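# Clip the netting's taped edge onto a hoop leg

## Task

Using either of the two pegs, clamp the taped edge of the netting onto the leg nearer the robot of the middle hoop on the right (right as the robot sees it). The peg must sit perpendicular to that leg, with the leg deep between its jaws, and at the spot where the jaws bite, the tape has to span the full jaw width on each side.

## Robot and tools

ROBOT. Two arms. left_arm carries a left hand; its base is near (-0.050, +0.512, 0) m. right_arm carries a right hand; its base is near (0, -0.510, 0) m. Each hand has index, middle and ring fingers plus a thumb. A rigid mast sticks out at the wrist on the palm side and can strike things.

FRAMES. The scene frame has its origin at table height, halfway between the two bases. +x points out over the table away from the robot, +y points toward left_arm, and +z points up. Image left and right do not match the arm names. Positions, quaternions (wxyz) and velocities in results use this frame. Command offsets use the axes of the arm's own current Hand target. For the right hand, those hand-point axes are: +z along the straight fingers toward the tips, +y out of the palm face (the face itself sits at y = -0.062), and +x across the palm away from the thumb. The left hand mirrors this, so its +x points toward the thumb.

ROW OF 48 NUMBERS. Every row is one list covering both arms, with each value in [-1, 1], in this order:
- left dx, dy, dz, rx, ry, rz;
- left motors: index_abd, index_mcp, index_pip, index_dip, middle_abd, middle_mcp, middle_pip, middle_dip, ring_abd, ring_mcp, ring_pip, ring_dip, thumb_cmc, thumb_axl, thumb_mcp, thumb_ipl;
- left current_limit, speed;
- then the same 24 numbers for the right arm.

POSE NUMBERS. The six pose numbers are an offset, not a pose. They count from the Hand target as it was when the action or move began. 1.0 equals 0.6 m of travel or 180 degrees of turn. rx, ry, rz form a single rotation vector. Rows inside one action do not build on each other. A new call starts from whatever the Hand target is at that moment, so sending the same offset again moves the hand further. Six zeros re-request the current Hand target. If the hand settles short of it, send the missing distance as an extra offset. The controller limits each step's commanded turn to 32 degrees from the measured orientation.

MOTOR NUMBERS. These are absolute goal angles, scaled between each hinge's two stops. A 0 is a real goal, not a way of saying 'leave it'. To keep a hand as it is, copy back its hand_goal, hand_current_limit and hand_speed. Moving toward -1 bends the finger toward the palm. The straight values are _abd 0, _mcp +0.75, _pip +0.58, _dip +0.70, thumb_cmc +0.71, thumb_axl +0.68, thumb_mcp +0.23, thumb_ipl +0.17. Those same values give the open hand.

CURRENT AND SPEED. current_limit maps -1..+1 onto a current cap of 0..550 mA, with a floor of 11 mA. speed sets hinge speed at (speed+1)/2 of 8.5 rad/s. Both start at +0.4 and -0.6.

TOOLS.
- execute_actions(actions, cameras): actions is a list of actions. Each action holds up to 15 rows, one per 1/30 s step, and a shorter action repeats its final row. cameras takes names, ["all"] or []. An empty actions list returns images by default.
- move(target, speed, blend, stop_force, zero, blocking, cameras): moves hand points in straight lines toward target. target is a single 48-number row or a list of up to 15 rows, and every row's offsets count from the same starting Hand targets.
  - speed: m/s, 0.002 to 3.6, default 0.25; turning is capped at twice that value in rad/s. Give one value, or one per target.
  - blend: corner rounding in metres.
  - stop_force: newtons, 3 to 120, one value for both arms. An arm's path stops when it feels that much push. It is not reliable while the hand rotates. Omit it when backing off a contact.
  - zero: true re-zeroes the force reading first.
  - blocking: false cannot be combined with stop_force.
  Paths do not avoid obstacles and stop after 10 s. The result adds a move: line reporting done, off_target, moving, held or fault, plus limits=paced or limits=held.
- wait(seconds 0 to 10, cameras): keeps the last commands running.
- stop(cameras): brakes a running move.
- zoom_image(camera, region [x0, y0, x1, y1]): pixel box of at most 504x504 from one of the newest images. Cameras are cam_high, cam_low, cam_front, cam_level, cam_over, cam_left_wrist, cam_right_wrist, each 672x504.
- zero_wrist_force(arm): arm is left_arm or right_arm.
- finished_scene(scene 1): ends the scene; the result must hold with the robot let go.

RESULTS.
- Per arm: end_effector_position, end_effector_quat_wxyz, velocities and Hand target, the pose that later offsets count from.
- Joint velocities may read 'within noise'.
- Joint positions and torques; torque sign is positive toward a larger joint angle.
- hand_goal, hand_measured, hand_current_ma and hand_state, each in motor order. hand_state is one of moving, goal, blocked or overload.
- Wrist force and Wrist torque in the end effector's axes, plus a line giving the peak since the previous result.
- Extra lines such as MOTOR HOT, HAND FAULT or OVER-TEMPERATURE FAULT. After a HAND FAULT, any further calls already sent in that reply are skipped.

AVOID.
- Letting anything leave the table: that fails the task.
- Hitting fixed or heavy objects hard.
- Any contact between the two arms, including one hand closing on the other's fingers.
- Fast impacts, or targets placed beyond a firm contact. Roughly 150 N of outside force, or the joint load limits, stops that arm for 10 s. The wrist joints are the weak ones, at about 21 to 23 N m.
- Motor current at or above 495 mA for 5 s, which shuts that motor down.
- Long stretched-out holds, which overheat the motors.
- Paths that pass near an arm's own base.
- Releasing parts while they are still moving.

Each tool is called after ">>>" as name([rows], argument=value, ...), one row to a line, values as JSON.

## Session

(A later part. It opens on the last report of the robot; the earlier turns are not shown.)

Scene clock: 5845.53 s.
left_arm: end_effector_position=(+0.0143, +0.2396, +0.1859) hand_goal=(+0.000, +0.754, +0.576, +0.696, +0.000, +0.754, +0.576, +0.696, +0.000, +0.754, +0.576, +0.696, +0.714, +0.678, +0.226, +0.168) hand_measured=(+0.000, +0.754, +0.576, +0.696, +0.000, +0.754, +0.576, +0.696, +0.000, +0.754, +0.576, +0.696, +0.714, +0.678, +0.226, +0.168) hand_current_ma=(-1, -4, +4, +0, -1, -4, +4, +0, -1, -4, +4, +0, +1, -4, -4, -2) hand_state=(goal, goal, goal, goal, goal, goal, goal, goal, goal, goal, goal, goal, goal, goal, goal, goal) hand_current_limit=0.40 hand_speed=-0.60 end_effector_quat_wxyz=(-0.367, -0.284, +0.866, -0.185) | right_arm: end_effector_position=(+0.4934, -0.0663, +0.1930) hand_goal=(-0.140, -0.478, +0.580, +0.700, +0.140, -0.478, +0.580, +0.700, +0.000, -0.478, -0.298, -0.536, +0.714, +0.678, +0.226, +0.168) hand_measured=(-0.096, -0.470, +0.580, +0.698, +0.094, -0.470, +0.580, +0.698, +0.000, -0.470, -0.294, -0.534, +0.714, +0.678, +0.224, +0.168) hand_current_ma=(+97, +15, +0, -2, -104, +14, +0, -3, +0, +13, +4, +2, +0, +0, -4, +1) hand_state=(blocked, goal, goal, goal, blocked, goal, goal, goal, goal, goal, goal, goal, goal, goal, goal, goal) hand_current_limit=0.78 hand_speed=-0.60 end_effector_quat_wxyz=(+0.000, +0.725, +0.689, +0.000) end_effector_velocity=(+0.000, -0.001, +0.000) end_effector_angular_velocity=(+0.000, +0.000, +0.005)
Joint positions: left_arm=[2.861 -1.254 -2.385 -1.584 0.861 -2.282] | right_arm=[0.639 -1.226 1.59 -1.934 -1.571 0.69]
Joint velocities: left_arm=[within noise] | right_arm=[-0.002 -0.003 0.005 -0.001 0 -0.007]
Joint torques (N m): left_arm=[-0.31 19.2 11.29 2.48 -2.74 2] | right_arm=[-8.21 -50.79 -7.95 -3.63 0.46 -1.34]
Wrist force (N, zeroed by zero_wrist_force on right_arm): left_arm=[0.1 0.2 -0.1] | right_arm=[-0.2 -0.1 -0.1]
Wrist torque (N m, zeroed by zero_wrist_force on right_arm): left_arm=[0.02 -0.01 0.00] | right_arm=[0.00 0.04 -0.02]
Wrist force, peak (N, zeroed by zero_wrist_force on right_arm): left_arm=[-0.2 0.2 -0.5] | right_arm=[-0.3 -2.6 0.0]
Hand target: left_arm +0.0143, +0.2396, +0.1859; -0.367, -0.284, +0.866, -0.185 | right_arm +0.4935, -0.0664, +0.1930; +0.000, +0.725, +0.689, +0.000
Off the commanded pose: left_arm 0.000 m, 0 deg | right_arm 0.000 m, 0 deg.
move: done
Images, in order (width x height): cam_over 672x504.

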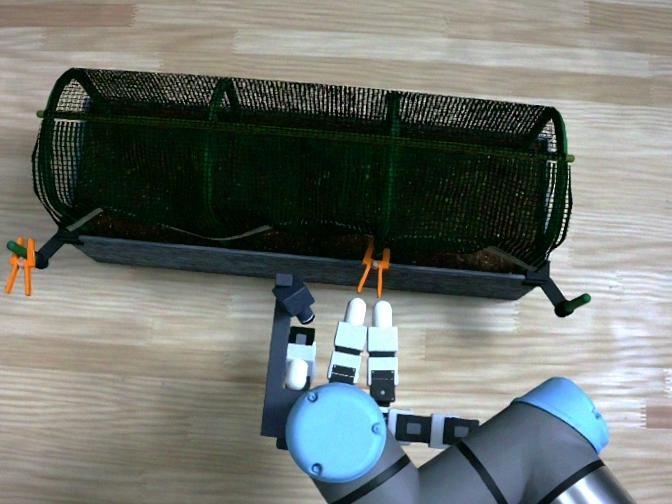

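>>> move([
  [0,0,0,0,0,0,0,0.754,0.576,0.696,0,0.754,0.576,0.696,0,0.754,0.576,0.696,0.714,0.678,0.226,0.168,0.4,-0.6, 0.006,0,0,0,0,0,-0.14,-0.479,0.58,0.7,0.14,-0.479,0.58,0.7,0,-0.479,-0.299,-0.536,0.714,0.678,0.226,0.168,0.78,-0.6],
  [0,0,0,0,0,0,0,0.754,0.576,0.696,0,0.754,0.576,0.696,0,0.754,0.576,0.696,0.714,0.678,0.226,0.168,0.4,-0.6, 0.004,0.0133,0,0,0,0,-0.14,-0.479,0.58,0.7,0.14,-0.479,0.58,0.7,0,-0.479,-0.299,-0.536,0.714,0.678,0.226,0.168,0.78,-0.6],
], speed=0.02, cameras=["cam_over"])

>>> zoom_image(camera="cam_over", region=[340, 230, 420, 330])

Scene clock: 5857.23 s.
left_arm: end_effector_position=(+0.0143, +0.2396, +0.1859) hand_goal=(+0.000, +0.754, +0.576, +0.696, +0.000, +0.754, +0.576, +0.696, +0.000, +0.754, +0.576, +0.696, +0.714, +0.678, +0.226, +0.168) hand_measured=(+0.000, +0.754, +0.576, +0.696, +0.000, +0.754, +0.576, +0.696, +0.000, +0.754, +0.576, +0.696, +0.714, +0.678, +0.226, +0.168) hand_current_ma=(-1, -4, +4, +0, -1, -4, +4, +0, -1, -4, +4, +0, +1, -4, -4, -2) hand_state=(goal, goal, goal, goal, goal, goal, goal, goal, goal, goal, goal, goal, goal, goal, goal, goal) hand_current_limit=0.40 hand_speed=-0.60 end_effector_quat_wxyz=(-0.367, -0.284, +0.866, -0.185) | right_arm: end_effector_position=(+0.5017, -0.0645, +0.1930) hand_goal=(-0.140, -0.478, +0.580, +0.700, +0.140, -0.478, +0.580, +0.700, +0.000, -0.478, -0.298, -0.536, +0.714, +0.678, +0.226, +0.168) hand_measured=(-0.096, -0.470, +0.580, +0.698, +0.094, -0.470, +0.580, +0.698, +0.000, -0.470, -0.294, -0.534, +0.714, +0.678, +0.224, +0.168) hand_current_ma=(+97, +15, +0, -2, -104, +14, +0, -3, +0, +13, +4, +2, +0, +0, -4, +1) hand_state=(blocked, goal, goal, goal, blocked, goal, goal, goal, goal, goal, goal, goal, goal, goal, goal, goal) hand_current_limit=0.78 hand_speed=-0.60 end_effector_quat_wxyz=(+0.000, +0.725, +0.689, +0.000)
Joint positions: left_arm=[2.861 -1.254 -2.385 -1.584 0.861 -2.282] | right_arm=[0.633 -1.211 1.569 -1.928 -1.571 0.685]
Joint torques (N m): left_arm=[-0.72 19.41 12.02 2.64 -2.51 2.04] | right_arm=[5.72 -39.12 -14.71 -2.81 0.76 0.64]
Wrist force (N, zeroed by zero_wrist_force on right_arm): left_arm=[0.1 0.0 -0.3] | right_arm=[-0.2 -3.7 -0.5]
Wrist torque (N m, zeroed by zero_wrist_force on right_arm): left_arm=[0.01 -0.02 0.00] | right_arm=[-0.17 0.02 0.18]
Wrist force, peak (N, zeroed by zero_wrist_force on right_arm): left_arm=[0.1 0.4 -0.4] | right_arm=[-0.1 -3.9 -0.3]
Hand target: left_arm +0.0143, +0.2396, +0.1859; -0.367, -0.284, +0.866, -0.185 | right_arm +0.5016, -0.0644, +0.1930; +0.000, +0.725, +0.689, +0.000
Off the commanded pose: left_arm 0.000 m, 0 deg | right_arm 0.000 m, 0 deg.
move: done
Images, in order (width x height): cam_over 672x504.

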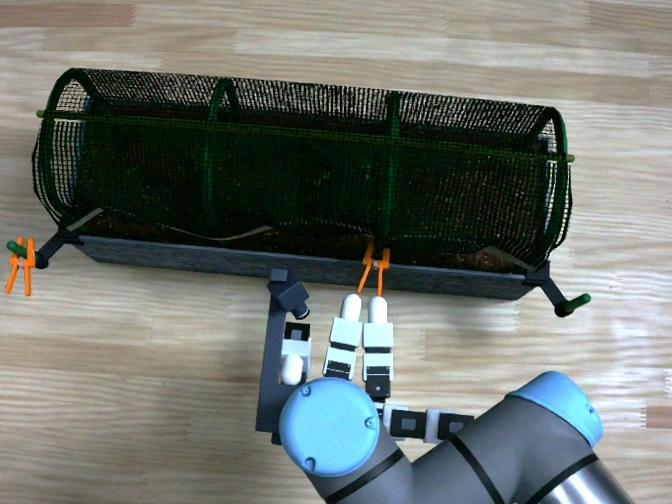

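Scaled by 5.040 from the camera's 672x504 image, which has a finer 960x720 frame.

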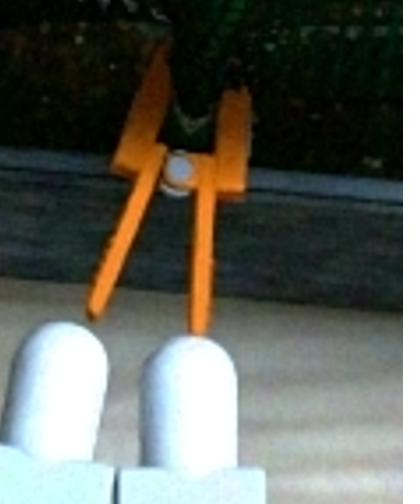

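>>> move(target=[0,0,0,0,0,0,0,0.754,0.576,0.696,0,0.754,0.576,0.696,0,0.754,0.576,0.696,0.714,0.678,0.226,0.168,0.4,-0.6, -0.001,0.0083,0,0,0,0,-0.14,-0.479,0.58,0.7,0.14,-0.479,0.58,0.7,0,-0.479,-0.299,-0.536,0.714,0.678,0.226,0.168,0.78,-0.6], speed=0.02, cameras=["cam_over"])

>>> zoom_image(camera="cam_over", region=[340, 230, 420, 330])

Scene clock: 5864.83 s.
left_arm: end_effector_position=(+0.0143, +0.2396, +0.1859) hand_goal=(+0.000, +0.754, +0.576, +0.696, +0.000, +0.754, +0.576, +0.696, +0.000, +0.754, +0.576, +0.696, +0.714, +0.678, +0.226, +0.168) hand_measured=(+0.000, +0.754, +0.576, +0.696, +0.000, +0.754, +0.576, +0.696, +0.000, +0.754, +0.576, +0.696, +0.714, +0.678, +0.226, +0.168) hand_current_ma=(-1, -4, +4, +0, -1, -4, +4, +0, -1, -4, +4, +0, +1, -4, -4, -2) hand_state=(goal, goal, goal, goal, goal, goal, goal, goal, goal, goal, goal, goal, goal, goal, goal, goal) hand_current_limit=0.40 hand_speed=-0.60 end_effector_quat_wxyz=(-0.367, -0.284, +0.866, -0.185) | right_arm: end_effector_position=(+0.5066, -0.0653, +0.1931) hand_goal=(-0.140, -0.478, +0.580, +0.700, +0.140, -0.478, +0.580, +0.700, +0.000, -0.478, -0.298, -0.536, +0.714, +0.678, +0.226, +0.168) hand_measured=(-0.096, -0.512, +0.558, +0.686, +0.094, -0.474, +0.580, +0.698, +0.000, -0.470, -0.294, -0.534, +0.714, +0.678, +0.224, +0.168) hand_current_ma=(+97, -89, -46, -25, -104, +7, +0, -3, +0, +13, +4, +2, +0, +0, -4, +1) hand_state=(blocked, blocked, blocked, goal, blocked, goal, goal, goal, goal, goal, goal, goal, goal, goal, goal, goal) hand_current_limit=0.78 hand_speed=-0.60 end_effector_quat_wxyz=(+0.000, +0.725, +0.689, +0.000)
Joint positions: left_arm=[2.861 -1.254 -2.385 -1.584 0.861 -2.282] | right_arm=[0.627 -1.205 1.561 -1.926 -1.571 0.679]
Joint torques (N m): left_arm=[-1.25 19.51 9.86 2.55 -2.7 1.95] | right_arm=[-7.16 -30.53 -23.25 -3.06 -1.45 -0.77]
Wrist force (N, zeroed by zero_wrist_force on right_arm): left_arm=[0.1 0.1 -0.3] | right_arm=[-1.1 -15.7 -2.0]
Wrist torque (N m, zeroed by zero_wrist_force on right_arm): left_arm=[0.03 -0.03 0.01] | right_arm=[-0.77 0.04 0.34]
Wrist force, peak (N, zeroed by zero_wrist_force on right_arm): left_arm=[0.0 0.4 -0.3] | right_arm=[-1.7 -21.0 -1.4]
Hand target: left_arm +0.0143, +0.2396, +0.1859; -0.367, -0.284, +0.866, -0.185 | right_arm +0.5065, -0.0653, +0.1930; +0.000, +0.725, +0.689, +0.000
Off the commanded pose: left_arm 0.000 m, 0 deg | right_arm 0.000 m, 0 deg.
move: done
Images, in order (width x height): cam_over 672x504.

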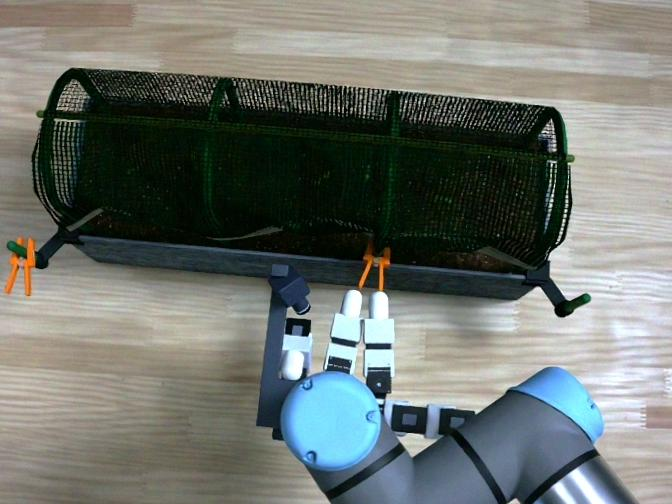

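Scaled by 5.040 from the camera's 672x504 image, which has a finer 960x720 frame.

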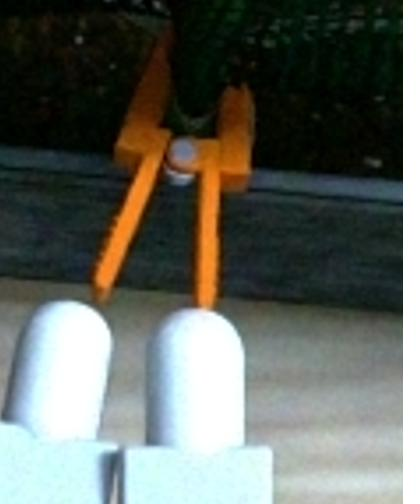

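>>> wait(seconds=0, cameras=["cam_over", "cam_level", "cam_front", "cam_high", "cam_low"])

>>> zoom_image(camera="cam_level", region=[420, 298, 472, 340])

>>> zoom_image(camera="cam_front", region=[375, 230, 420, 270])

>>> zoom_image(camera="cam_over", region=[350, 230, 400, 275])

Scene clock: 5876.40 s.
left_arm: end_effector_position=(+0.0143, +0.2396, +0.1859) hand_goal=(+0.000, +0.754, +0.576, +0.696, +0.000, +0.754, +0.576, +0.696, +0.000, +0.754, +0.576, +0.696, +0.714, +0.678, +0.226, +0.168) hand_measured=(+0.000, +0.754, +0.576, +0.696, +0.000, +0.754, +0.576, +0.696, +0.000, +0.754, +0.576, +0.696, +0.714, +0.678, +0.226, +0.168) hand_current_ma=(-1, -4, +4, +0, -1, -4, +4, +0, -1, -4, +4, +0, +1, -4, -4, -2) hand_state=(goal, goal, goal, goal, goal, goal, goal, goal, goal, goal, goal, goal, goal, goal, goal, goal) hand_current_limit=0.40 hand_speed=-0.60 end_effector_quat_wxyz=(-0.367, -0.284, +0.866, -0.185) | right_arm: end_effector_position=(+0.5065, -0.0653, +0.1930) hand_goal=(-0.140, -0.478, +0.580, +0.700, +0.140, -0.478, +0.580, +0.700, +0.000, -0.478, -0.298, -0.536, +0.714, +0.678, +0.226, +0.168) hand_measured=(-0.096, -0.512, +0.558, +0.686, +0.094, -0.474, +0.580, +0.698, +0.000, -0.470, -0.294, -0.534, +0.714, +0.678, +0.224, +0.168) hand_current_ma=(+97, -89, -46, -25, -104, +7, +0, -3, +0, +13, +4, +2, +0, +0, -4, +1) hand_state=(blocked, blocked, blocked, goal, blocked, goal, goal, goal, goal, goal, goal, goal, goal, goal, goal, goal) hand_current_limit=0.78 hand_speed=-0.60 end_effector_quat_wxyz=(+0.000, +0.725, +0.689, +0.000)
Joint positions: left_arm=[2.861 -1.254 -2.385 -1.584 0.861 -2.282] | right_arm=[0.628 -1.205 1.561 -1.926 -1.571 0.679]
Joint torques (N m): left_arm=[-1.77 19.63 11.19 2.71 -2.55 1.93] | right_arm=[6.06 -51.13 -11.41 -6.15 -3.01 0.84]
Wrist force (N, zeroed by zero_wrist_force on right_arm): left_arm=[0.0 0.1 0.0] | right_arm=[-1.1 -15.9 -1.8]
Wrist torque (N m, zeroed by zero_wrist_force on right_arm): left_arm=[0.01 -0.02 0.00] | right_arm=[-0.79 0.02 0.33]
Wrist force, peak (N, zeroed by zero_wrist_force on right_arm): left_arm=[-0.1 0.5 -0.3] | right_arm=[-1.2 -16.0 -1.7]
Hand target: left_arm +0.0143, +0.2396, +0.1859; -0.367, -0.284, +0.866, -0.185 | right_arm +0.5065, -0.0653, +0.1930; +0.000, +0.725, +0.689, +0.000
Off the commanded pose: left_arm 0.000 m, 0 deg | right_arm 0.000 m, 0 deg.
Images, in order (width x height): cam_high 672x504, cam_low 672x504, cam_front 672x504, cam_level 672x504, cam_over 672x504.

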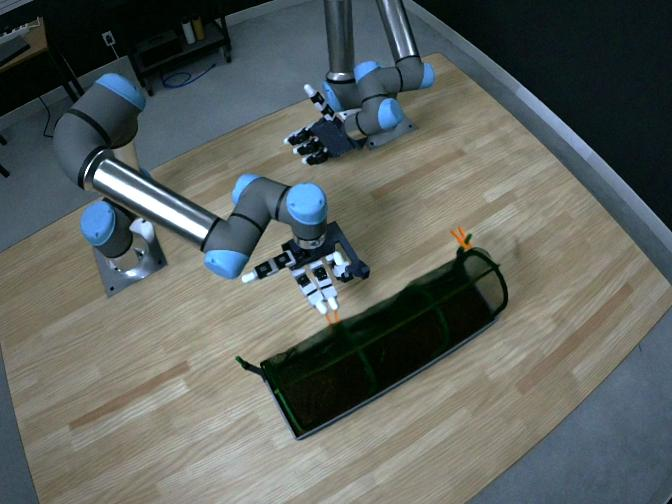

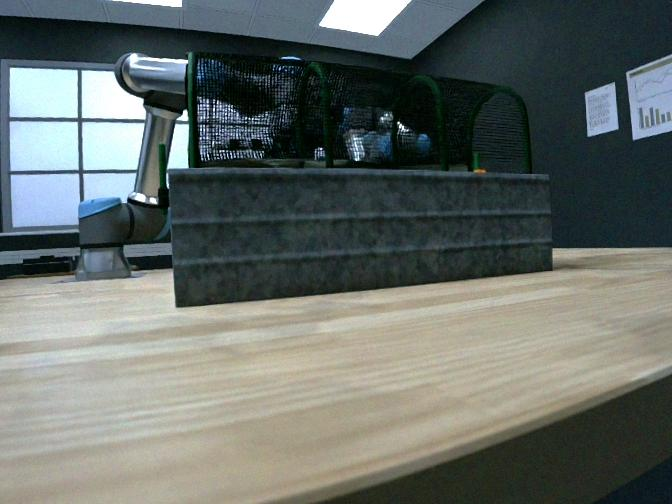

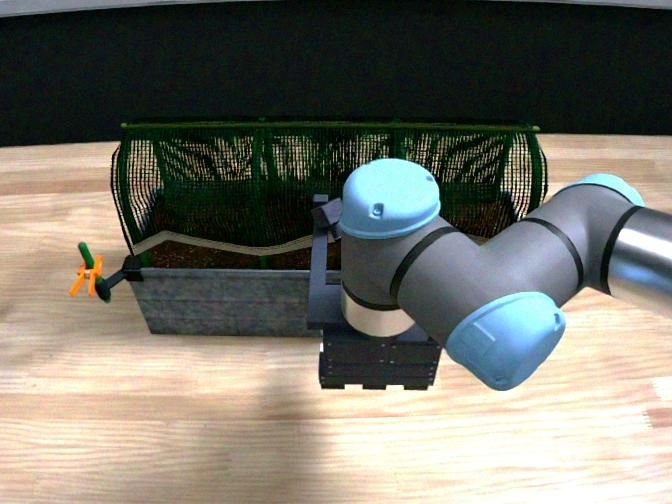

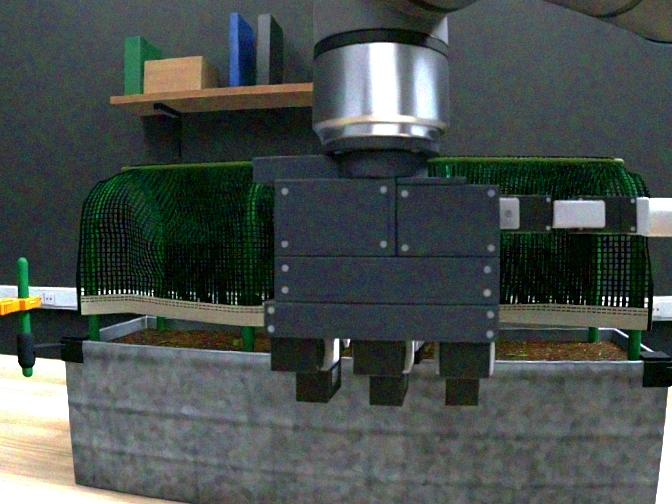

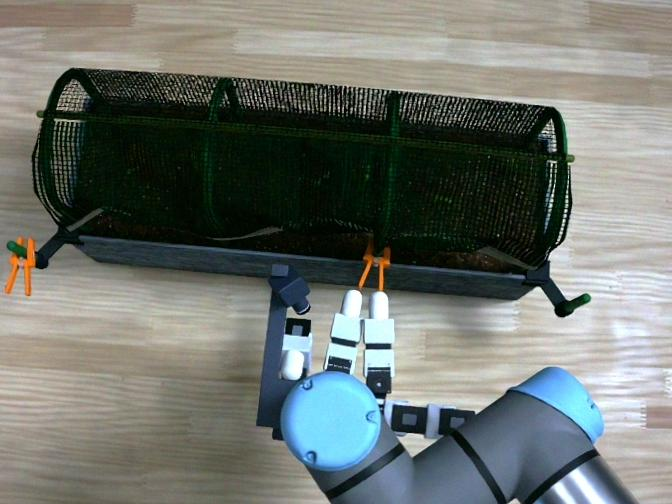

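Scaled by 9.692 from the camera's 672x504 image, which has a finer 960x720 frame.

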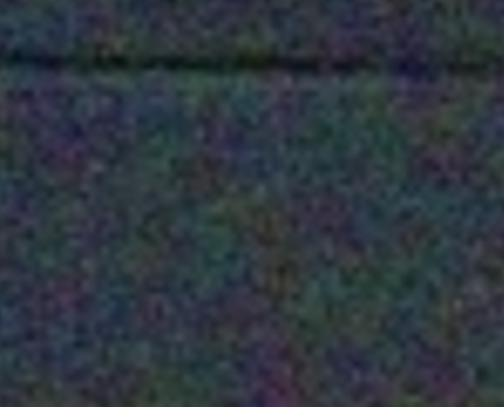

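Scaled by 11.200 from the camera's 672x504 image, which has a finer 960x720 frame.

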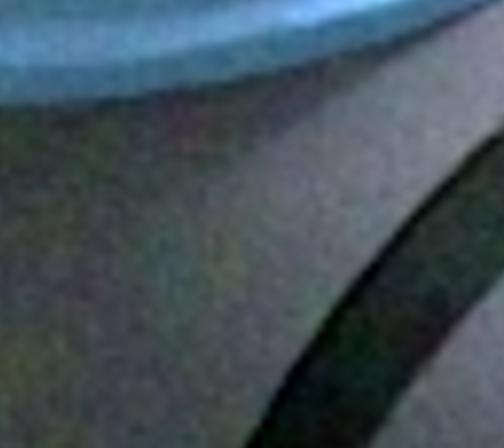

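Scaled by 10.080 from the camera's 672x504 image, which has a finer 960x720 frame.

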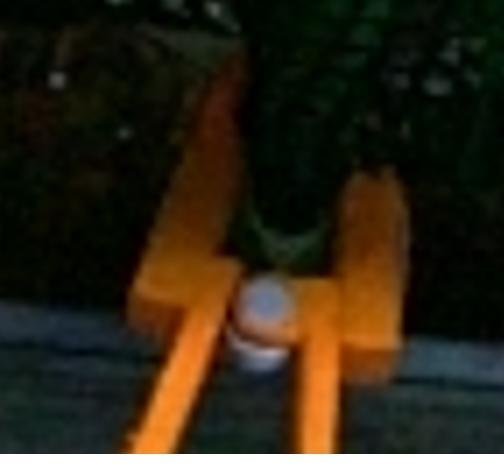

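>>> move(target=[0,0,0,0,0,0,0,0.754,0.576,0.696,0,0.754,0.576,0.696,0,0.754,0.576,0.696,0.714,0.678,0.226,0.168,0.4,-0.6, 0,0.0075,0,0,0,0,-0.14,-0.479,0.58,0.7,0.14,-0.479,0.58,0.7,0,-0.479,-0.299,-0.536,0.714,0.678,0.226,0.168,0.9,-0.6], speed=0.02, cameras=["cam_over"])

>>> zoom_image(camera="cam_over", region=[340, 230, 420, 330])

Scene clock: 5893.20 s.
left_arm: end_effector_position=(+0.0143, +0.2396, +0.1859) hand_goal=(+0.000, +0.754, +0.576, +0.696, +0.000, +0.754, +0.576, +0.696, +0.000, +0.754, +0.576, +0.696, +0.714, +0.678, +0.226, +0.168) hand_measured=(+0.000, +0.754, +0.576, +0.696, +0.000, +0.754, +0.576, +0.696, +0.000, +0.754, +0.576, +0.696, +0.714, +0.678, +0.226, +0.168) hand_current_ma=(-1, -4, +4, +0, -1, -4, +4, +0, -1, -4, +4, +0, +1, -4, -4, -2) hand_state=(goal, goal, goal, goal, goal, goal, goal, goal, goal, goal, goal, goal, goal, goal, goal, goal) hand_current_limit=0.40 hand_speed=-0.60 end_effector_quat_wxyz=(-0.367, -0.284, +0.866, -0.185) | right_arm: end_effector_position=(+0.5111, -0.0655, +0.1931) hand_goal=(-0.140, -0.478, +0.580, +0.700, +0.140, -0.478, +0.580, +0.700, +0.000, -0.478, -0.298, -0.536, +0.714, +0.678, +0.226, +0.168) hand_measured=(-0.096, -0.550, +0.536, +0.672, +0.094, -0.474, +0.580, +0.698, +0.000, -0.470, -0.294, -0.534, +0.714, +0.678, +0.224, +0.168) hand_current_ma=(+97, -245, -120, -65, -103, +7, +0, -3, +0, +13, +4, +2, +0, +0, -4, +1) hand_state=(blocked, blocked, blocked, blocked, blocked, goal, goal, goal, goal, goal, goal, goal, goal, goal, goal, goal) hand_current_limit=0.90 hand_speed=-0.60 end_effector_quat_wxyz=(+0.000, +0.725, +0.689, +0.000)
Joint positions: left_arm=[2.861 -1.254 -2.385 -1.584 0.861 -2.282] | right_arm=[0.623 -1.198 1.551 -1.923 -1.571 0.675]
Joint torques (N m): left_arm=[-0.77 20.26 9.92 2.5 -2.98 1.83] | right_arm=[-8.14 -29.57 -23.77 -2.47 -1.98 -1.41]
Wrist force (N, zeroed by zero_wrist_force on right_arm): left_arm=[0.1 0.0 -0.4] | right_arm=[-1.0 -12.2 -3.3]
Wrist torque (N m, zeroed by zero_wrist_force on right_arm): left_arm=[0.02 -0.02 0.01] | right_arm=[-0.77 0.03 0.31]
Wrist force, peak (N, zeroed by zero_wrist_force on right_arm): left_arm=[0.1 -0.1 -0.6] | right_arm=[-1.4 -16.9 -2.0]
Hand target: left_arm +0.0143, +0.2396, +0.1859; -0.367, -0.284, +0.866, -0.185 | right_arm +0.5110, -0.0655, +0.1930; +0.000, +0.725, +0.689, +0.000
Off the commanded pose: left_arm 0.000 m, 0 deg | right_arm 0.000 m, 0 deg.
move: done
Images, in order (width x height): cam_over 672x504.

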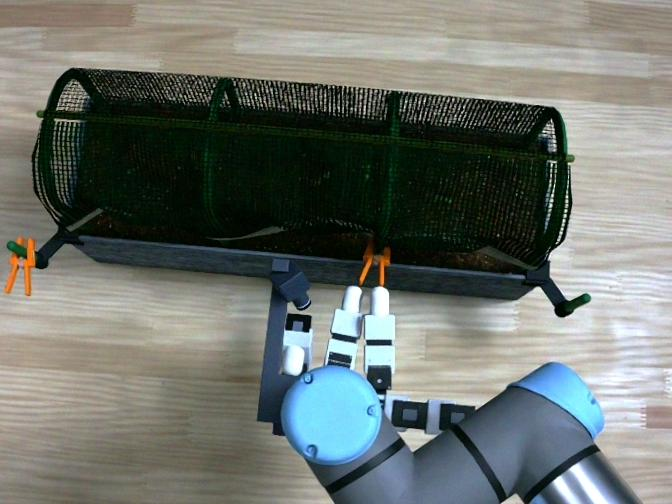

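Scaled by 5.040 from the camera's 672x504 image, which has a finer 960x720 frame.

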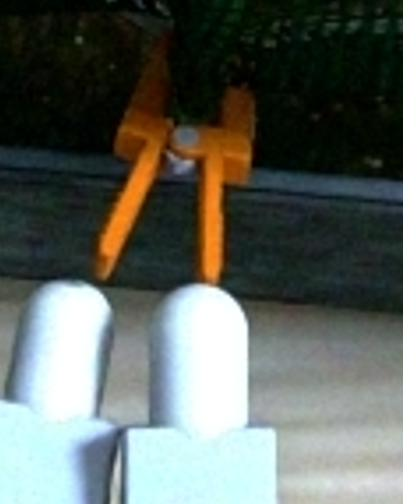

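>>> move(target=[0,0,0,0,0,0,0,0.754,0.576,0.696,0,0.754,0.576,0.696,0,0.754,0.576,0.696,0.714,0.678,0.226,0.168,0.4,-0.6, 0,-0.03,0,0,0,0,-0.14,-0.479,0.58,0.7,0.14,-0.479,0.58,0.7,0,-0.479,-0.299,-0.536,0.714,0.678,0.226,0.168,0.9,-0.6], speed=0.04, cameras=["cam_over"])

>>> zoom_image(camera="cam_over", region=[340, 230, 420, 330])

Scene clock: 5911.80 s.
left_arm: end_effector_position=(+0.0143, +0.2396, +0.1859) hand_goal=(+0.000, +0.754, +0.576, +0.696, +0.000, +0.754, +0.576, +0.696, +0.000, +0.754, +0.576, +0.696, +0.714, +0.678, +0.226, +0.168) hand_measured=(+0.000, +0.754, +0.576, +0.696, +0.000, +0.754, +0.576, +0.696, +0.000, +0.754, +0.576, +0.696, +0.714, +0.678, +0.226, +0.168) hand_current_ma=(-1, -4, +4, +0, -1, -4, +4, +0, -1, -4, +4, +0, +1, -4, -4, -2) hand_state=(goal, goal, goal, goal, goal, goal, goal, goal, goal, goal, goal, goal, goal, goal, goal, goal) hand_current_limit=0.40 hand_speed=-0.60 end_effector_quat_wxyz=(-0.367, -0.284, +0.866, -0.185) | right_arm: end_effector_position=(+0.4928, -0.0646, +0.1931) hand_goal=(-0.140, -0.478, +0.580, +0.700, +0.140, -0.478, +0.580, +0.700, +0.000, -0.478, -0.298, -0.536, +0.714, +0.678, +0.226, +0.168) hand_measured=(-0.096, -0.482, +0.572, +0.694, +0.094, -0.458, +0.586, +0.700, +0.000, -0.470, -0.294, -0.534, +0.714, +0.678, +0.224, +0.168) hand_current_ma=(+97, -5, -14, -9, -103, +46, +9, +0, +0, +13, +4, +2, +0, +0, -4, +1) hand_state=(blocked, goal, goal, goal, blocked, blocked, goal, goal, goal, goal, goal, goal, goal, goal, goal, goal) hand_current_limit=0.90 hand_speed=-0.60 end_effector_quat_wxyz=(+0.000, +0.725, +0.689, +0.000) end_effector_velocity=(+0.003, +0.000, +0.001) end_effector_angular_velocity=(+0.002, -0.001, +0.000)
Joint positions: left_arm=[2.861 -1.254 -2.385 -1.584 0.861 -2.282] | right_arm=[0.642 -1.224 1.588 -1.934 -1.571 0.693]
Joint velocities: left_arm=[within noise] | right_arm=[-0.003 0.003 -0.005 -0.001 0 -0.003]
Joint torques (N m): left_arm=[-0.1 19.37 10.83 2.44 -2.66 1.84] | right_arm=[-8.18 -21.73 -30.9 -2.9 1.13 -1.41]
Wrist force (N, zeroed by zero_wrist_force on right_arm): left_arm=[0.2 -0.1 -0.1] | right_arm=[0.0 0.0 -0.1]
Wrist torque (N m, zeroed by zero_wrist_force on right_arm): left_arm=[-0.01 -0.03 0.02] | right_arm=[0.01 0.01 0.00]
Wrist force, peak (N, zeroed by zero_wrist_force on right_arm): left_arm=[-0.2 0.1 -0.4] | right_arm=[-1.2 -12.4 -3.0]
Hand target: left_arm +0.0143, +0.2396, +0.1859; -0.367, -0.284, +0.866, -0.185 | right_arm +0.4930, -0.0646, +0.1930; +0.000, +0.725, +0.689, +0.000
Off the commanded pose: left_arm 0.000 m, 0 deg | right_arm 0.000 m, 0 deg.
move: done
Images, in order (width x height): cam_over 672x504.

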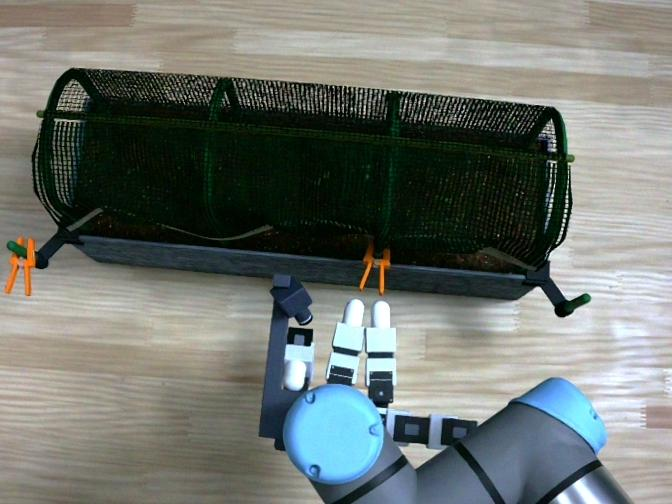

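Scaled by 5.040 from the camera's 672x504 image, which has a finer 960x720 frame.

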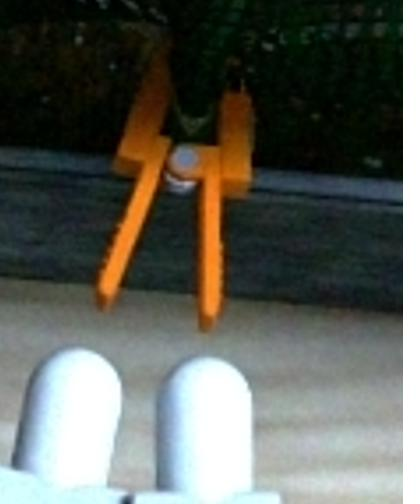

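>>> move([
  [0,0,0,0,0,0,0,0.754,0.576,0.696,0,0.754,0.576,0.696,0,0.754,0.576,0.696,0.714,0.678,0.226,0.168,0.4,-0.6, -0.02,-0.08,0,0,0,0,-0.14,-0.479,0.58,0.7,0.14,-0.479,0.58,0.7,0,-0.479,-0.299,-0.536,0.714,0.678,0.226,0.168,0.78,-0.6],
  [0,0,0,0,0,0,0,0.754,0.576,0.696,0,0.754,0.576,0.696,0,0.754,0.576,0.696,0.714,0.678,0.226,0.168,0.4,-0.6, -0.2,-0.25,-0.1,0,0,0,-0.14,-0.479,0.58,0.7,0.14,-0.479,0.58,0.7,0,-0.479,-0.299,-0.536,0.714,0.678,0.226,0.168,0.78,-0.6],
], speed=0.2, blend=[0.03,0], cameras=["cam_over","cam_level","cam_front"])

>>> zoom_image(camera="cam_level", region=[420, 298, 472, 340])

>>> zoom_image(camera="cam_front", region=[375, 230, 420, 270])

>>> zoom_image(camera="cam_over", region=[350, 230, 400, 275])

>>> zoom_image(camera="cam_over", region=[340, 230, 420, 330])

Scene clock: 6023.00 s.
left_arm: end_effector_position=(+0.0143, +0.2396, +0.1859) hand_goal=(+0.000, +0.754, +0.576, +0.696, +0.000, +0.754, +0.576, +0.696, +0.000, +0.754, +0.576, +0.696, +0.714, +0.678, +0.226, +0.168) hand_measured=(+0.000, +0.754, +0.576, +0.696, +0.000, +0.754, +0.576, +0.696, +0.000, +0.754, +0.576, +0.696, +0.714, +0.678, +0.226, +0.168) hand_current_ma=(-1, -4, +4, +0, -1, -4, +4, +0, -1, -4, +4, +0, +1, -4, -4, -2) hand_state=(goal, goal, goal, goal, goal, goal, goal, goal, goal, goal, goal, goal, goal, goal, goal, goal) hand_current_limit=0.40 hand_speed=-0.60 end_effector_quat_wxyz=(-0.367, -0.284, +0.866, -0.185) | right_arm: end_effector_position=(+0.3371, -0.1767, +0.2531) hand_goal=(-0.140, -0.478, +0.580, +0.700, +0.140, -0.478, +0.580, +0.700, +0.000, -0.478, -0.298, -0.536, +0.714, +0.678, +0.226, +0.168) hand_measured=(-0.096, -0.482, +0.572, +0.694, +0.094, -0.458, +0.586, +0.700, +0.000, -0.470, -0.294, -0.534, +0.714, +0.678, +0.224, +0.168) hand_current_ma=(+97, -4, -13, -9, -103, +48, +9, +0, +0, +13, +4, +2, +0, +0, -4, +1) hand_state=(blocked, goal, goal, goal, blocked, blocked, goal, goal, goal, goal, goal, goal, goal, goal, goal, goal) hand_current_limit=0.78 hand_speed=-0.60 end_effector_quat_wxyz=(+0.000, +0.725, +0.688, +0.000)
Joint positions: left_arm=[2.861 -1.254 -2.385 -1.584 0.861 -2.282] | right_arm=[0.65 -1.71 1.969 -1.829 -1.571 0.702]
Joint torques (N m): left_arm=[-0.75 20.58 10.42 2.59 -2.8 1.92] | right_arm=[10.64 -26.92 -27.24 -3.26 0.9 1.35]
Wrist force (N, zeroed by zero_wrist_force on right_arm): left_arm=[0.1 0.0 -0.3] | right_arm=[0.0 -0.2 -0.1]
Wrist torque (N m, zeroed by zero_wrist_force on right_arm): left_arm=[0.02 -0.02 0.01] | right_arm=[-0.02 0.01 0.15]
Wrist force, peak (N, zeroed by zero_wrist_force on right_arm): left_arm=[0.0 0.4 -0.5] | right_arm=[-0.6 3.3 -0.3]
Hand target: left_arm +0.0143, +0.2396, +0.1859; -0.367, -0.284, +0.866, -0.185 | right_arm +0.3371, -0.1767, +0.2532; +0.000, +0.725, +0.689, +0.000
Off the commanded pose: left_arm 0.000 m, 0 deg | right_arm 0.000 m, 0 deg.
move: done; blend cut to 0.0247 m at target 1
Images, in order (width x height): cam_front 672x504, cam_level 672x504, cam_over 672x504.

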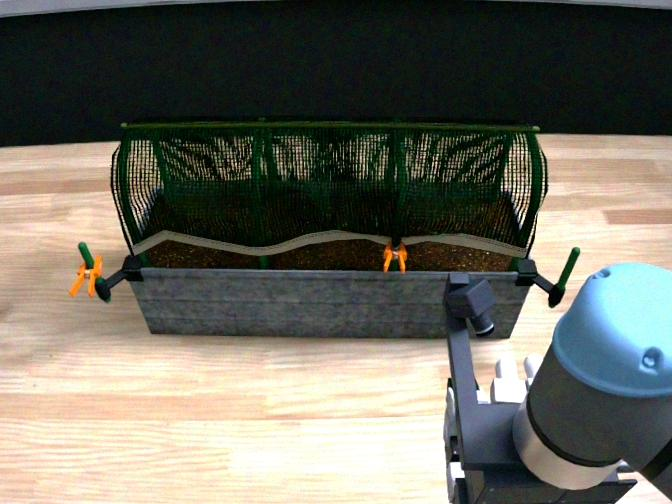

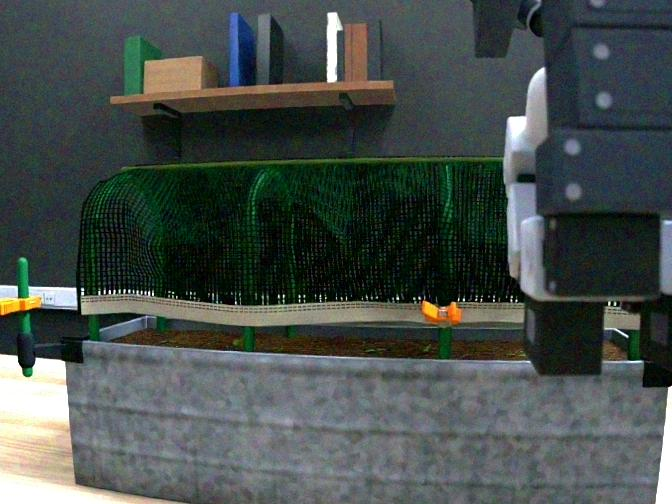

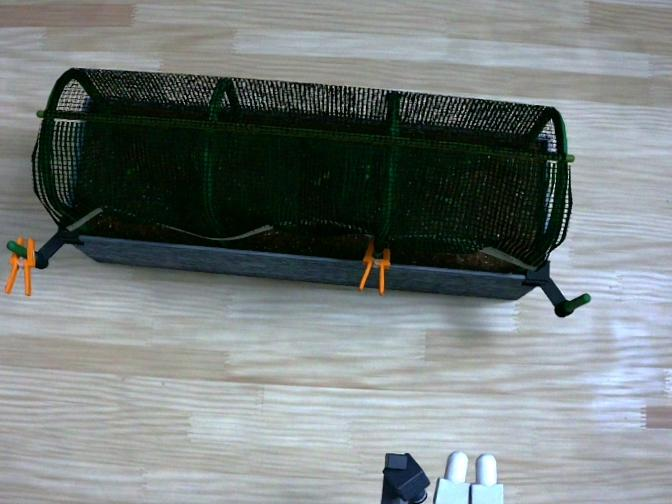

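Scaled by 9.692 from the camera's 672x504 image, which has a finer 960x720 frame.

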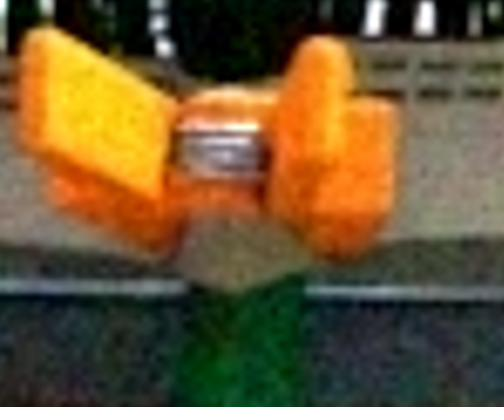

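Scaled by 11.200 from the camera's 672x504 image, which has a finer 960x720 frame.

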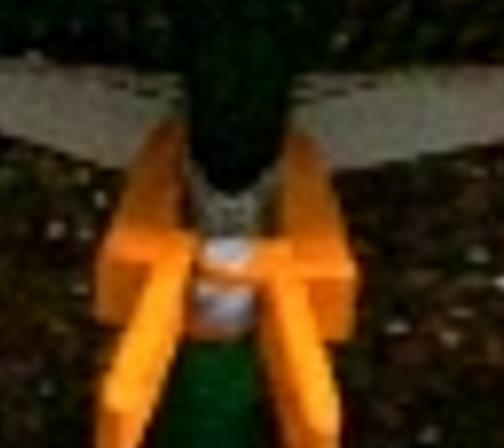

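Scaled by 10.080 from the camera's 672x504 image, which has a finer 960x720 frame.

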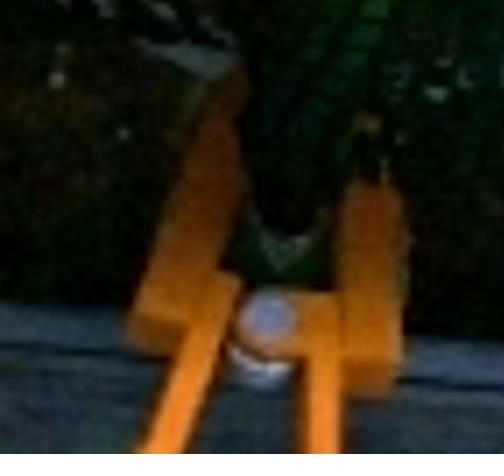

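Scaled by 5.040 from the camera's 672x504 image, which has a finer 960x720 frame.

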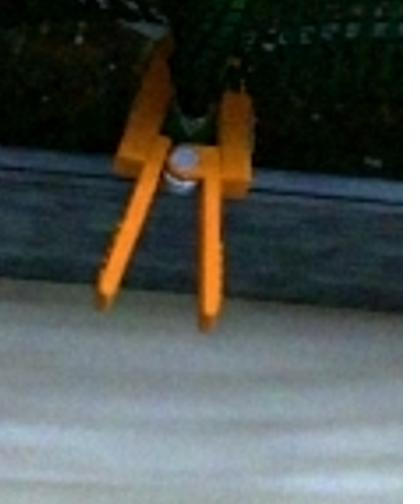

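>>> move([
  [0,0,0,0,0,0,0,0.754,0.576,0.696,0,0.754,0.576,0.696,0,0.754,0.576,0.696,0.714,0.678,0.226,0.168,0.4,-0.6, 0,0,0,0,0,0,0,-0.9,-0.08,0.046,0,-0.479,-0.299,-0.536,0,-0.479,-0.299,-0.536,0.714,0.678,0.226,0.168,0.4,-0.6],
  [0,0,0,0,0,0,0,0.754,0.576,0.696,0,0.754,0.576,0.696,0,0.754,0.576,0.696,0.714,0.678,0.226,0.168,0.4,-0.6, 0,0,-0.02,-0.2130,-0.2130,-0.4664,0,-0.9,-0.08,0.046,0,-0.479,-0.299,-0.536,0,-0.479,-0.299,-0.536,0.714,0.678,0.226,0.168,0.4,-0.6],
], speed=0.5)

Scene clock: 6096.10 s.
left_arm: end_effector_position=(+0.0143, +0.2396, +0.1859) hand_goal=(+0.000, +0.754, +0.576, +0.696, +0.000, +0.754, +0.576, +0.696, +0.000, +0.754, +0.576, +0.696, +0.714, +0.678, +0.226, +0.168) hand_measured=(+0.000, +0.754, +0.576, +0.696, +0.000, +0.754, +0.576, +0.696, +0.000, +0.754, +0.576, +0.696, +0.714, +0.678, +0.226, +0.168) hand_current_ma=(-1, -4, +4, +0, -1, -4, +4, +0, -1, -4, +4, +0, +1, -4, -4, -2) hand_state=(goal, goal, goal, goal, goal, goal, goal, goal, goal, goal, goal, goal, goal, goal, goal, goal) hand_current_limit=0.40 hand_speed=-0.60 end_effector_quat_wxyz=(-0.367, -0.284, +0.866, -0.185) | right_arm: end_effector_position=(+0.3371, -0.1767, +0.2650) hand_goal=(+0.000, -0.900, -0.080, +0.046, +0.000, -0.478, -0.298, -0.536, +0.000, -0.478, -0.298, -0.536, +0.714, +0.678, +0.226, +0.168) hand_measured=(-0.002, -0.886, -0.078, +0.048, +0.002, -0.462, -0.294, -0.534, +0.000, -0.470, -0.294, -0.534, +0.714, +0.678, +0.224, +0.168) hand_current_ma=(-3, +27, +3, +3, +1, +34, +6, +3, +0, +13, +4, +2, +0, +0, -5, +1) hand_state=(goal, goal, goal, goal, goal, goal, goal, goal, goal, goal, goal, goal, goal, goal, goal, goal) hand_current_limit=0.40 hand_speed=-0.60 end_effector_quat_wxyz=(+0.415, +0.024, +0.909, -0.011)
Joint positions: left_arm=[2.861 -1.254 -2.385 -1.584 0.861 -2.282] | right_arm=[0.592 -1.857 2.513 -2.972 -2.041 -1.114]
Joint torques (N m): left_arm=[0.92 19.58 10.53 2.52 -2.65 1.77] | right_arm=[5.86 -17.11 -28.61 -4.82 0.38 -1.26]
Wrist force (N, zeroed by zero_wrist_force on right_arm): left_arm=[0.3 0.0 -0.2] | right_arm=[-0.6 -0.9 0.6]
Wrist torque (N m, zeroed by zero_wrist_force on right_arm): left_arm=[0.01 -0.04 0.03] | right_arm=[-0.38 -0.14 -0.40]
Wrist force, peak (N, zeroed by zero_wrist_force on right_arm): left_arm=[0.1 0.5 -0.3] | right_arm=[-2.0 2.4 0.0]
Hand target: left_arm +0.0143, +0.2396, +0.1859; -0.367, -0.284, +0.866, -0.185 | right_arm +0.3371, -0.1767, +0.2652; +0.415, +0.024, +0.909, -0.011
Off the commanded pose: left_arm 0.000 m, 0 deg | right_arm 0.000 m, 0 deg.
move: done

>>> move(target=[0,0,0,0,0,0,0,0.754,0.576,0.696,0,0.754,0.576,0.696,0,0.754,0.576,0.696,0.714,0.678,0.226,0.168,0.4,-0.6, -0.0903,0.0697,0.3192,0,0,0,0,-0.9,-0.08,0.046,0,-0.479,-0.299,-0.536,0,-0.479,-0.299,-0.536,0.714,0.678,0.226,0.168,0.4,-0.6], speed=0.2, cameras=["cam_right_wrist","cam_over","cam_level"])

>>> zoom_image(camera="cam_right_wrist", region=[500, 40, 672, 200])

Scene clock: 6110.00 s.
left_arm: end_effector_position=(+0.0143, +0.2396, +0.1859) hand_goal=(+0.000, +0.754, +0.576, +0.696, +0.000, +0.754, +0.576, +0.696, +0.000, +0.754, +0.576, +0.696, +0.714, +0.678, +0.226, +0.168) hand_measured=(+0.000, +0.754, +0.576, +0.696, +0.000, +0.754, +0.576, +0.696, +0.000, +0.754, +0.576, +0.696, +0.714, +0.678, +0.226, +0.168) hand_current_ma=(-1, -4, +4, +0, -1, -4, +4, +0, -1, -4, +4, +0, +1, -4, -4, -2) hand_state=(goal, goal, goal, goal, goal, goal, goal, goal, goal, goal, goal, goal, goal, goal, goal, goal) hand_current_limit=0.40 hand_speed=-0.60 end_effector_quat_wxyz=(-0.367, -0.284, +0.866, -0.185) | right_arm: end_effector_position=(+0.5191, -0.1443, +0.1806) hand_goal=(+0.000, -0.900, -0.080, +0.046, +0.000, -0.478, -0.298, -0.536, +0.000, -0.478, -0.298, -0.536, +0.714, +0.678, +0.226, +0.168) hand_measured=(-0.002, -0.890, -0.078, +0.048, +0.000, -0.466, -0.294, -0.534, +0.000, -0.470, -0.294, -0.534, +0.714, +0.678, +0.222, +0.168) hand_current_ma=(-3, +18, +3, +3, +0, +24, +5, +3, -1, +13, +4, +2, +0, +0, -5, +1) hand_state=(goal, goal, goal, goal, goal, goal, goal, goal, goal, goal, goal, goal, goal, goal, goal, goal) hand_current_limit=0.40 hand_speed=-0.60 end_effector_quat_wxyz=(+0.415, +0.024, +0.909, -0.011)
Joint positions: left_arm=[2.861 -1.254 -2.385 -1.584 0.861 -2.282] | right_arm=[0.416 -1.265 2.243 -3.349 -1.919 -1.251]
Joint torques (N m): left_arm=[-0.3 19.55 11.41 2.73 -2.88 1.89] | right_arm=[10.07 -17.91 -14.45 -2.1 -1.14 1.19]
Wrist force (N, zeroed by zero_wrist_force on right_arm): left_arm=[0.0 0.1 -0.3] | right_arm=[-0.6 -1.1 0.5]
Wrist torque (N m, zeroed by zero_wrist_force on right_arm): left_arm=[0.03 -0.02 0.00] | right_arm=[-0.40 -0.14 -0.51]
Wrist force, peak (N, zeroed by zero_wrist_force on right_arm): left_arm=[0.3 0.3 -0.3] | right_arm=[0.6 -2.4 2.0]
Hand target: left_arm +0.0143, +0.2396, +0.1859; -0.367, -0.284, +0.866, -0.185 | right_arm +0.5192, -0.1442, +0.1806; +0.415, +0.024, +0.909, -0.011
Off the commanded pose: left_arm 0.000 m, 0 deg | right_arm 0.000 m, 0 deg.
move: done
Images, in order (width x height): cam_level 672x504, cam_over 672x504, cam_right_wrist 672x504.

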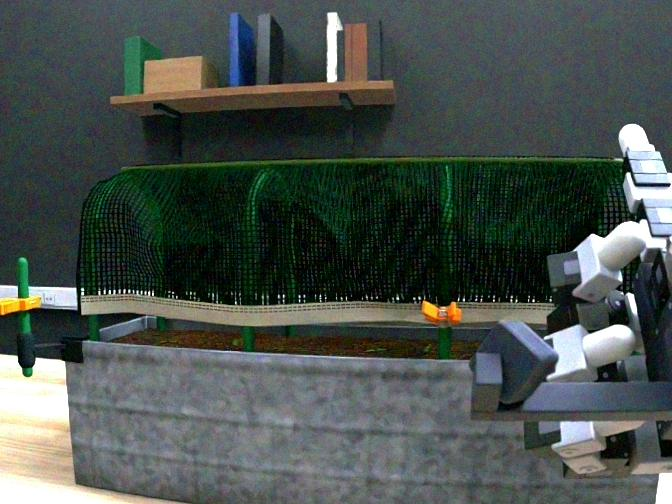

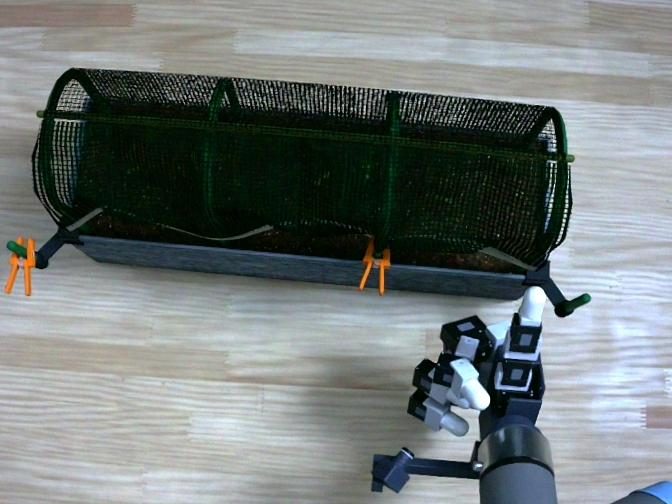

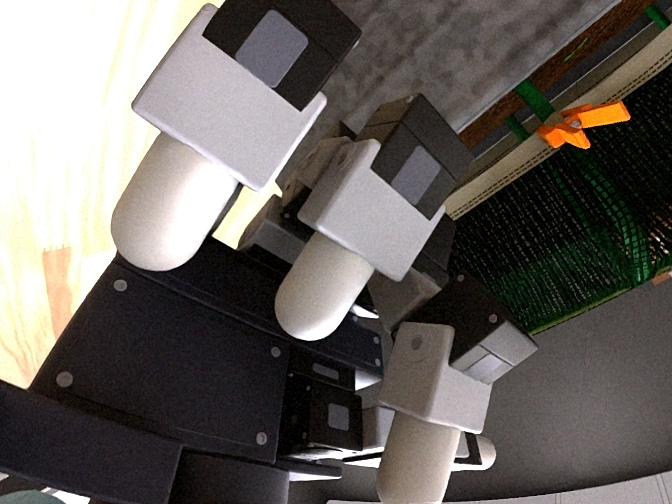

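Scaled by 2.930 from the camera's 672x504 image, which has a finer 960x720 frame.

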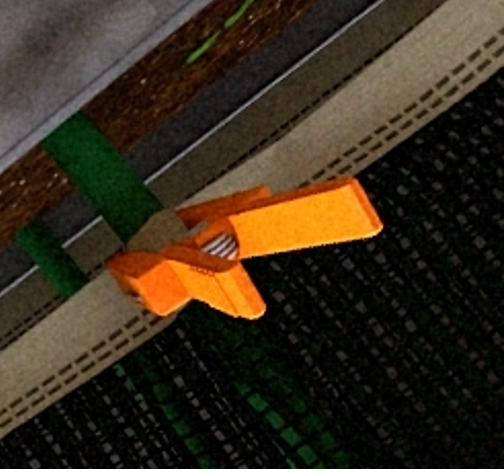

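>>> zoom_image(camera="cam_right_wrist", region=[525, 80, 645, 160])

Scaled by 4.200 from the camera's 672x504 image, which has a finer 960x720 frame.

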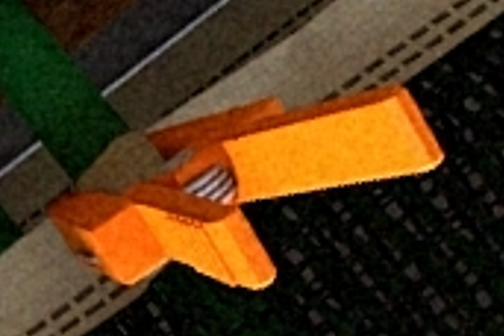

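>>> move(target=[0,0,0,0,0,0,0,0.754,0.576,0.696,0,0.754,0.576,0.696,0,0.754,0.576,0.696,0.714,0.678,0.226,0.168,0.4,-0.6, 0.0918,0.0655,0.0787,0,0,0,0,-0.9,-0.08,0.046,0,-0.479,-0.299,-0.536,0,-0.479,-0.299,-0.536,0.714,0.678,0.226,0.168,0.4,-0.6], speed=0.12, cameras=["cam_right_wrist"])

>>> zoom_image(camera="cam_right_wrist", region=[480, 210, 600, 310])

Scene clock: 6176.33 s.
left_arm: end_effector_position=(+0.0143, +0.2396, +0.1859) hand_goal=(+0.000, +0.754, +0.576, +0.696, +0.000, +0.754, +0.576, +0.696, +0.000, +0.754, +0.576, +0.696, +0.714, +0.678, +0.226, +0.168) hand_measured=(+0.000, +0.754, +0.576, +0.696, +0.000, +0.754, +0.576, +0.696, +0.000, +0.754, +0.576, +0.696, +0.714, +0.678, +0.226, +0.168) hand_current_ma=(-1, -4, +4, +0, -1, -4, +4, +0, -1, -4, +4, +0, +1, -4, -4, -2) hand_state=(goal, goal, goal, goal, goal, goal, goal, goal, goal, goal, goal, goal, goal, goal, goal, goal) hand_current_limit=0.40 hand_speed=-0.60 end_effector_quat_wxyz=(-0.367, -0.284, +0.866, -0.185) | right_arm: end_effector_position=(+0.5208, -0.1049, +0.1081) hand_goal=(+0.000, -0.900, -0.080, +0.046, +0.000, -0.478, -0.298, -0.536, +0.000, -0.478, -0.298, -0.536, +0.714, +0.678, +0.226, +0.168) hand_measured=(-0.002, -0.890, -0.078, +0.048, +0.000, -0.466, -0.294, -0.534, +0.000, -0.470, -0.294, -0.534, +0.714, +0.678, +0.222, +0.168) hand_current_ma=(-3, +18, +3, +3, +0, +24, +5, +3, -1, +13, +4, +2, +0, +0, -5, +1) hand_state=(goal, goal, goal, goal, goal, goal, goal, goal, goal, goal, goal, goal, goal, goal, goal, goal) hand_current_limit=0.40 hand_speed=-0.60 end_effector_quat_wxyz=(+0.415, +0.023, +0.909, -0.011)
Joint positions: left_arm=[2.861 -1.254 -2.385 -1.584 0.861 -2.282] | right_arm=[0.497 -1.042 2.191 -3.498 -1.976 -1.19]
Joint torques (N m): left_arm=[0.65 20.32 10.69 2.58 -2.74 1.83] | right_arm=[-8.66 -31.89 -1.89 -2.17 0.64 -0.92]
Wrist force (N, zeroed by zero_wrist_force on right_arm): left_arm=[-0.1 0.0 -0.2] | right_arm=[-0.3 -0.9 1.0]
Wrist torque (N m, zeroed by zero_wrist_force on right_arm): left_arm=[0.01 0.00 -0.01] | right_arm=[-0.39 -0.20 -0.33]
Wrist force, peak (N, zeroed by zero_wrist_force on right_arm): left_arm=[0.2 0.3 -0.4] | right_arm=[-2.1 -2.6 -0.1]
Hand target: left_arm +0.0143, +0.2396, +0.1859; -0.367, -0.284, +0.866, -0.185 | right_arm +0.5208, -0.1050, +0.1080; +0.415, +0.024, +0.909, -0.011
Off the commanded pose: left_arm 0.000 m, 0 deg | right_arm 0.000 m, 0 deg.
move: done
Images, in order (width x height): cam_right_wrist 672x504.

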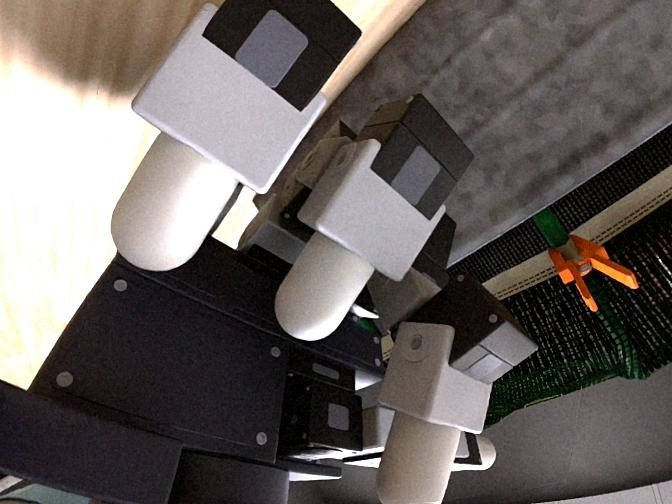

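Scaled by 4.200 from the camera's 672x504 image, which has a finer 960x720 frame.

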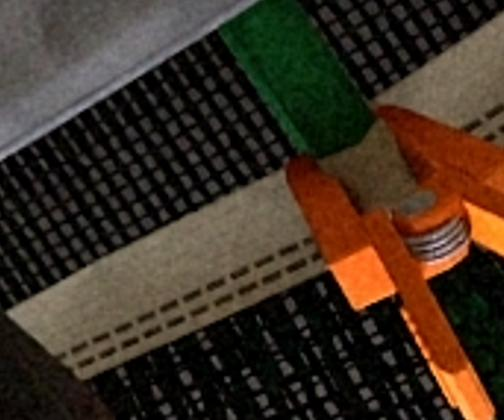

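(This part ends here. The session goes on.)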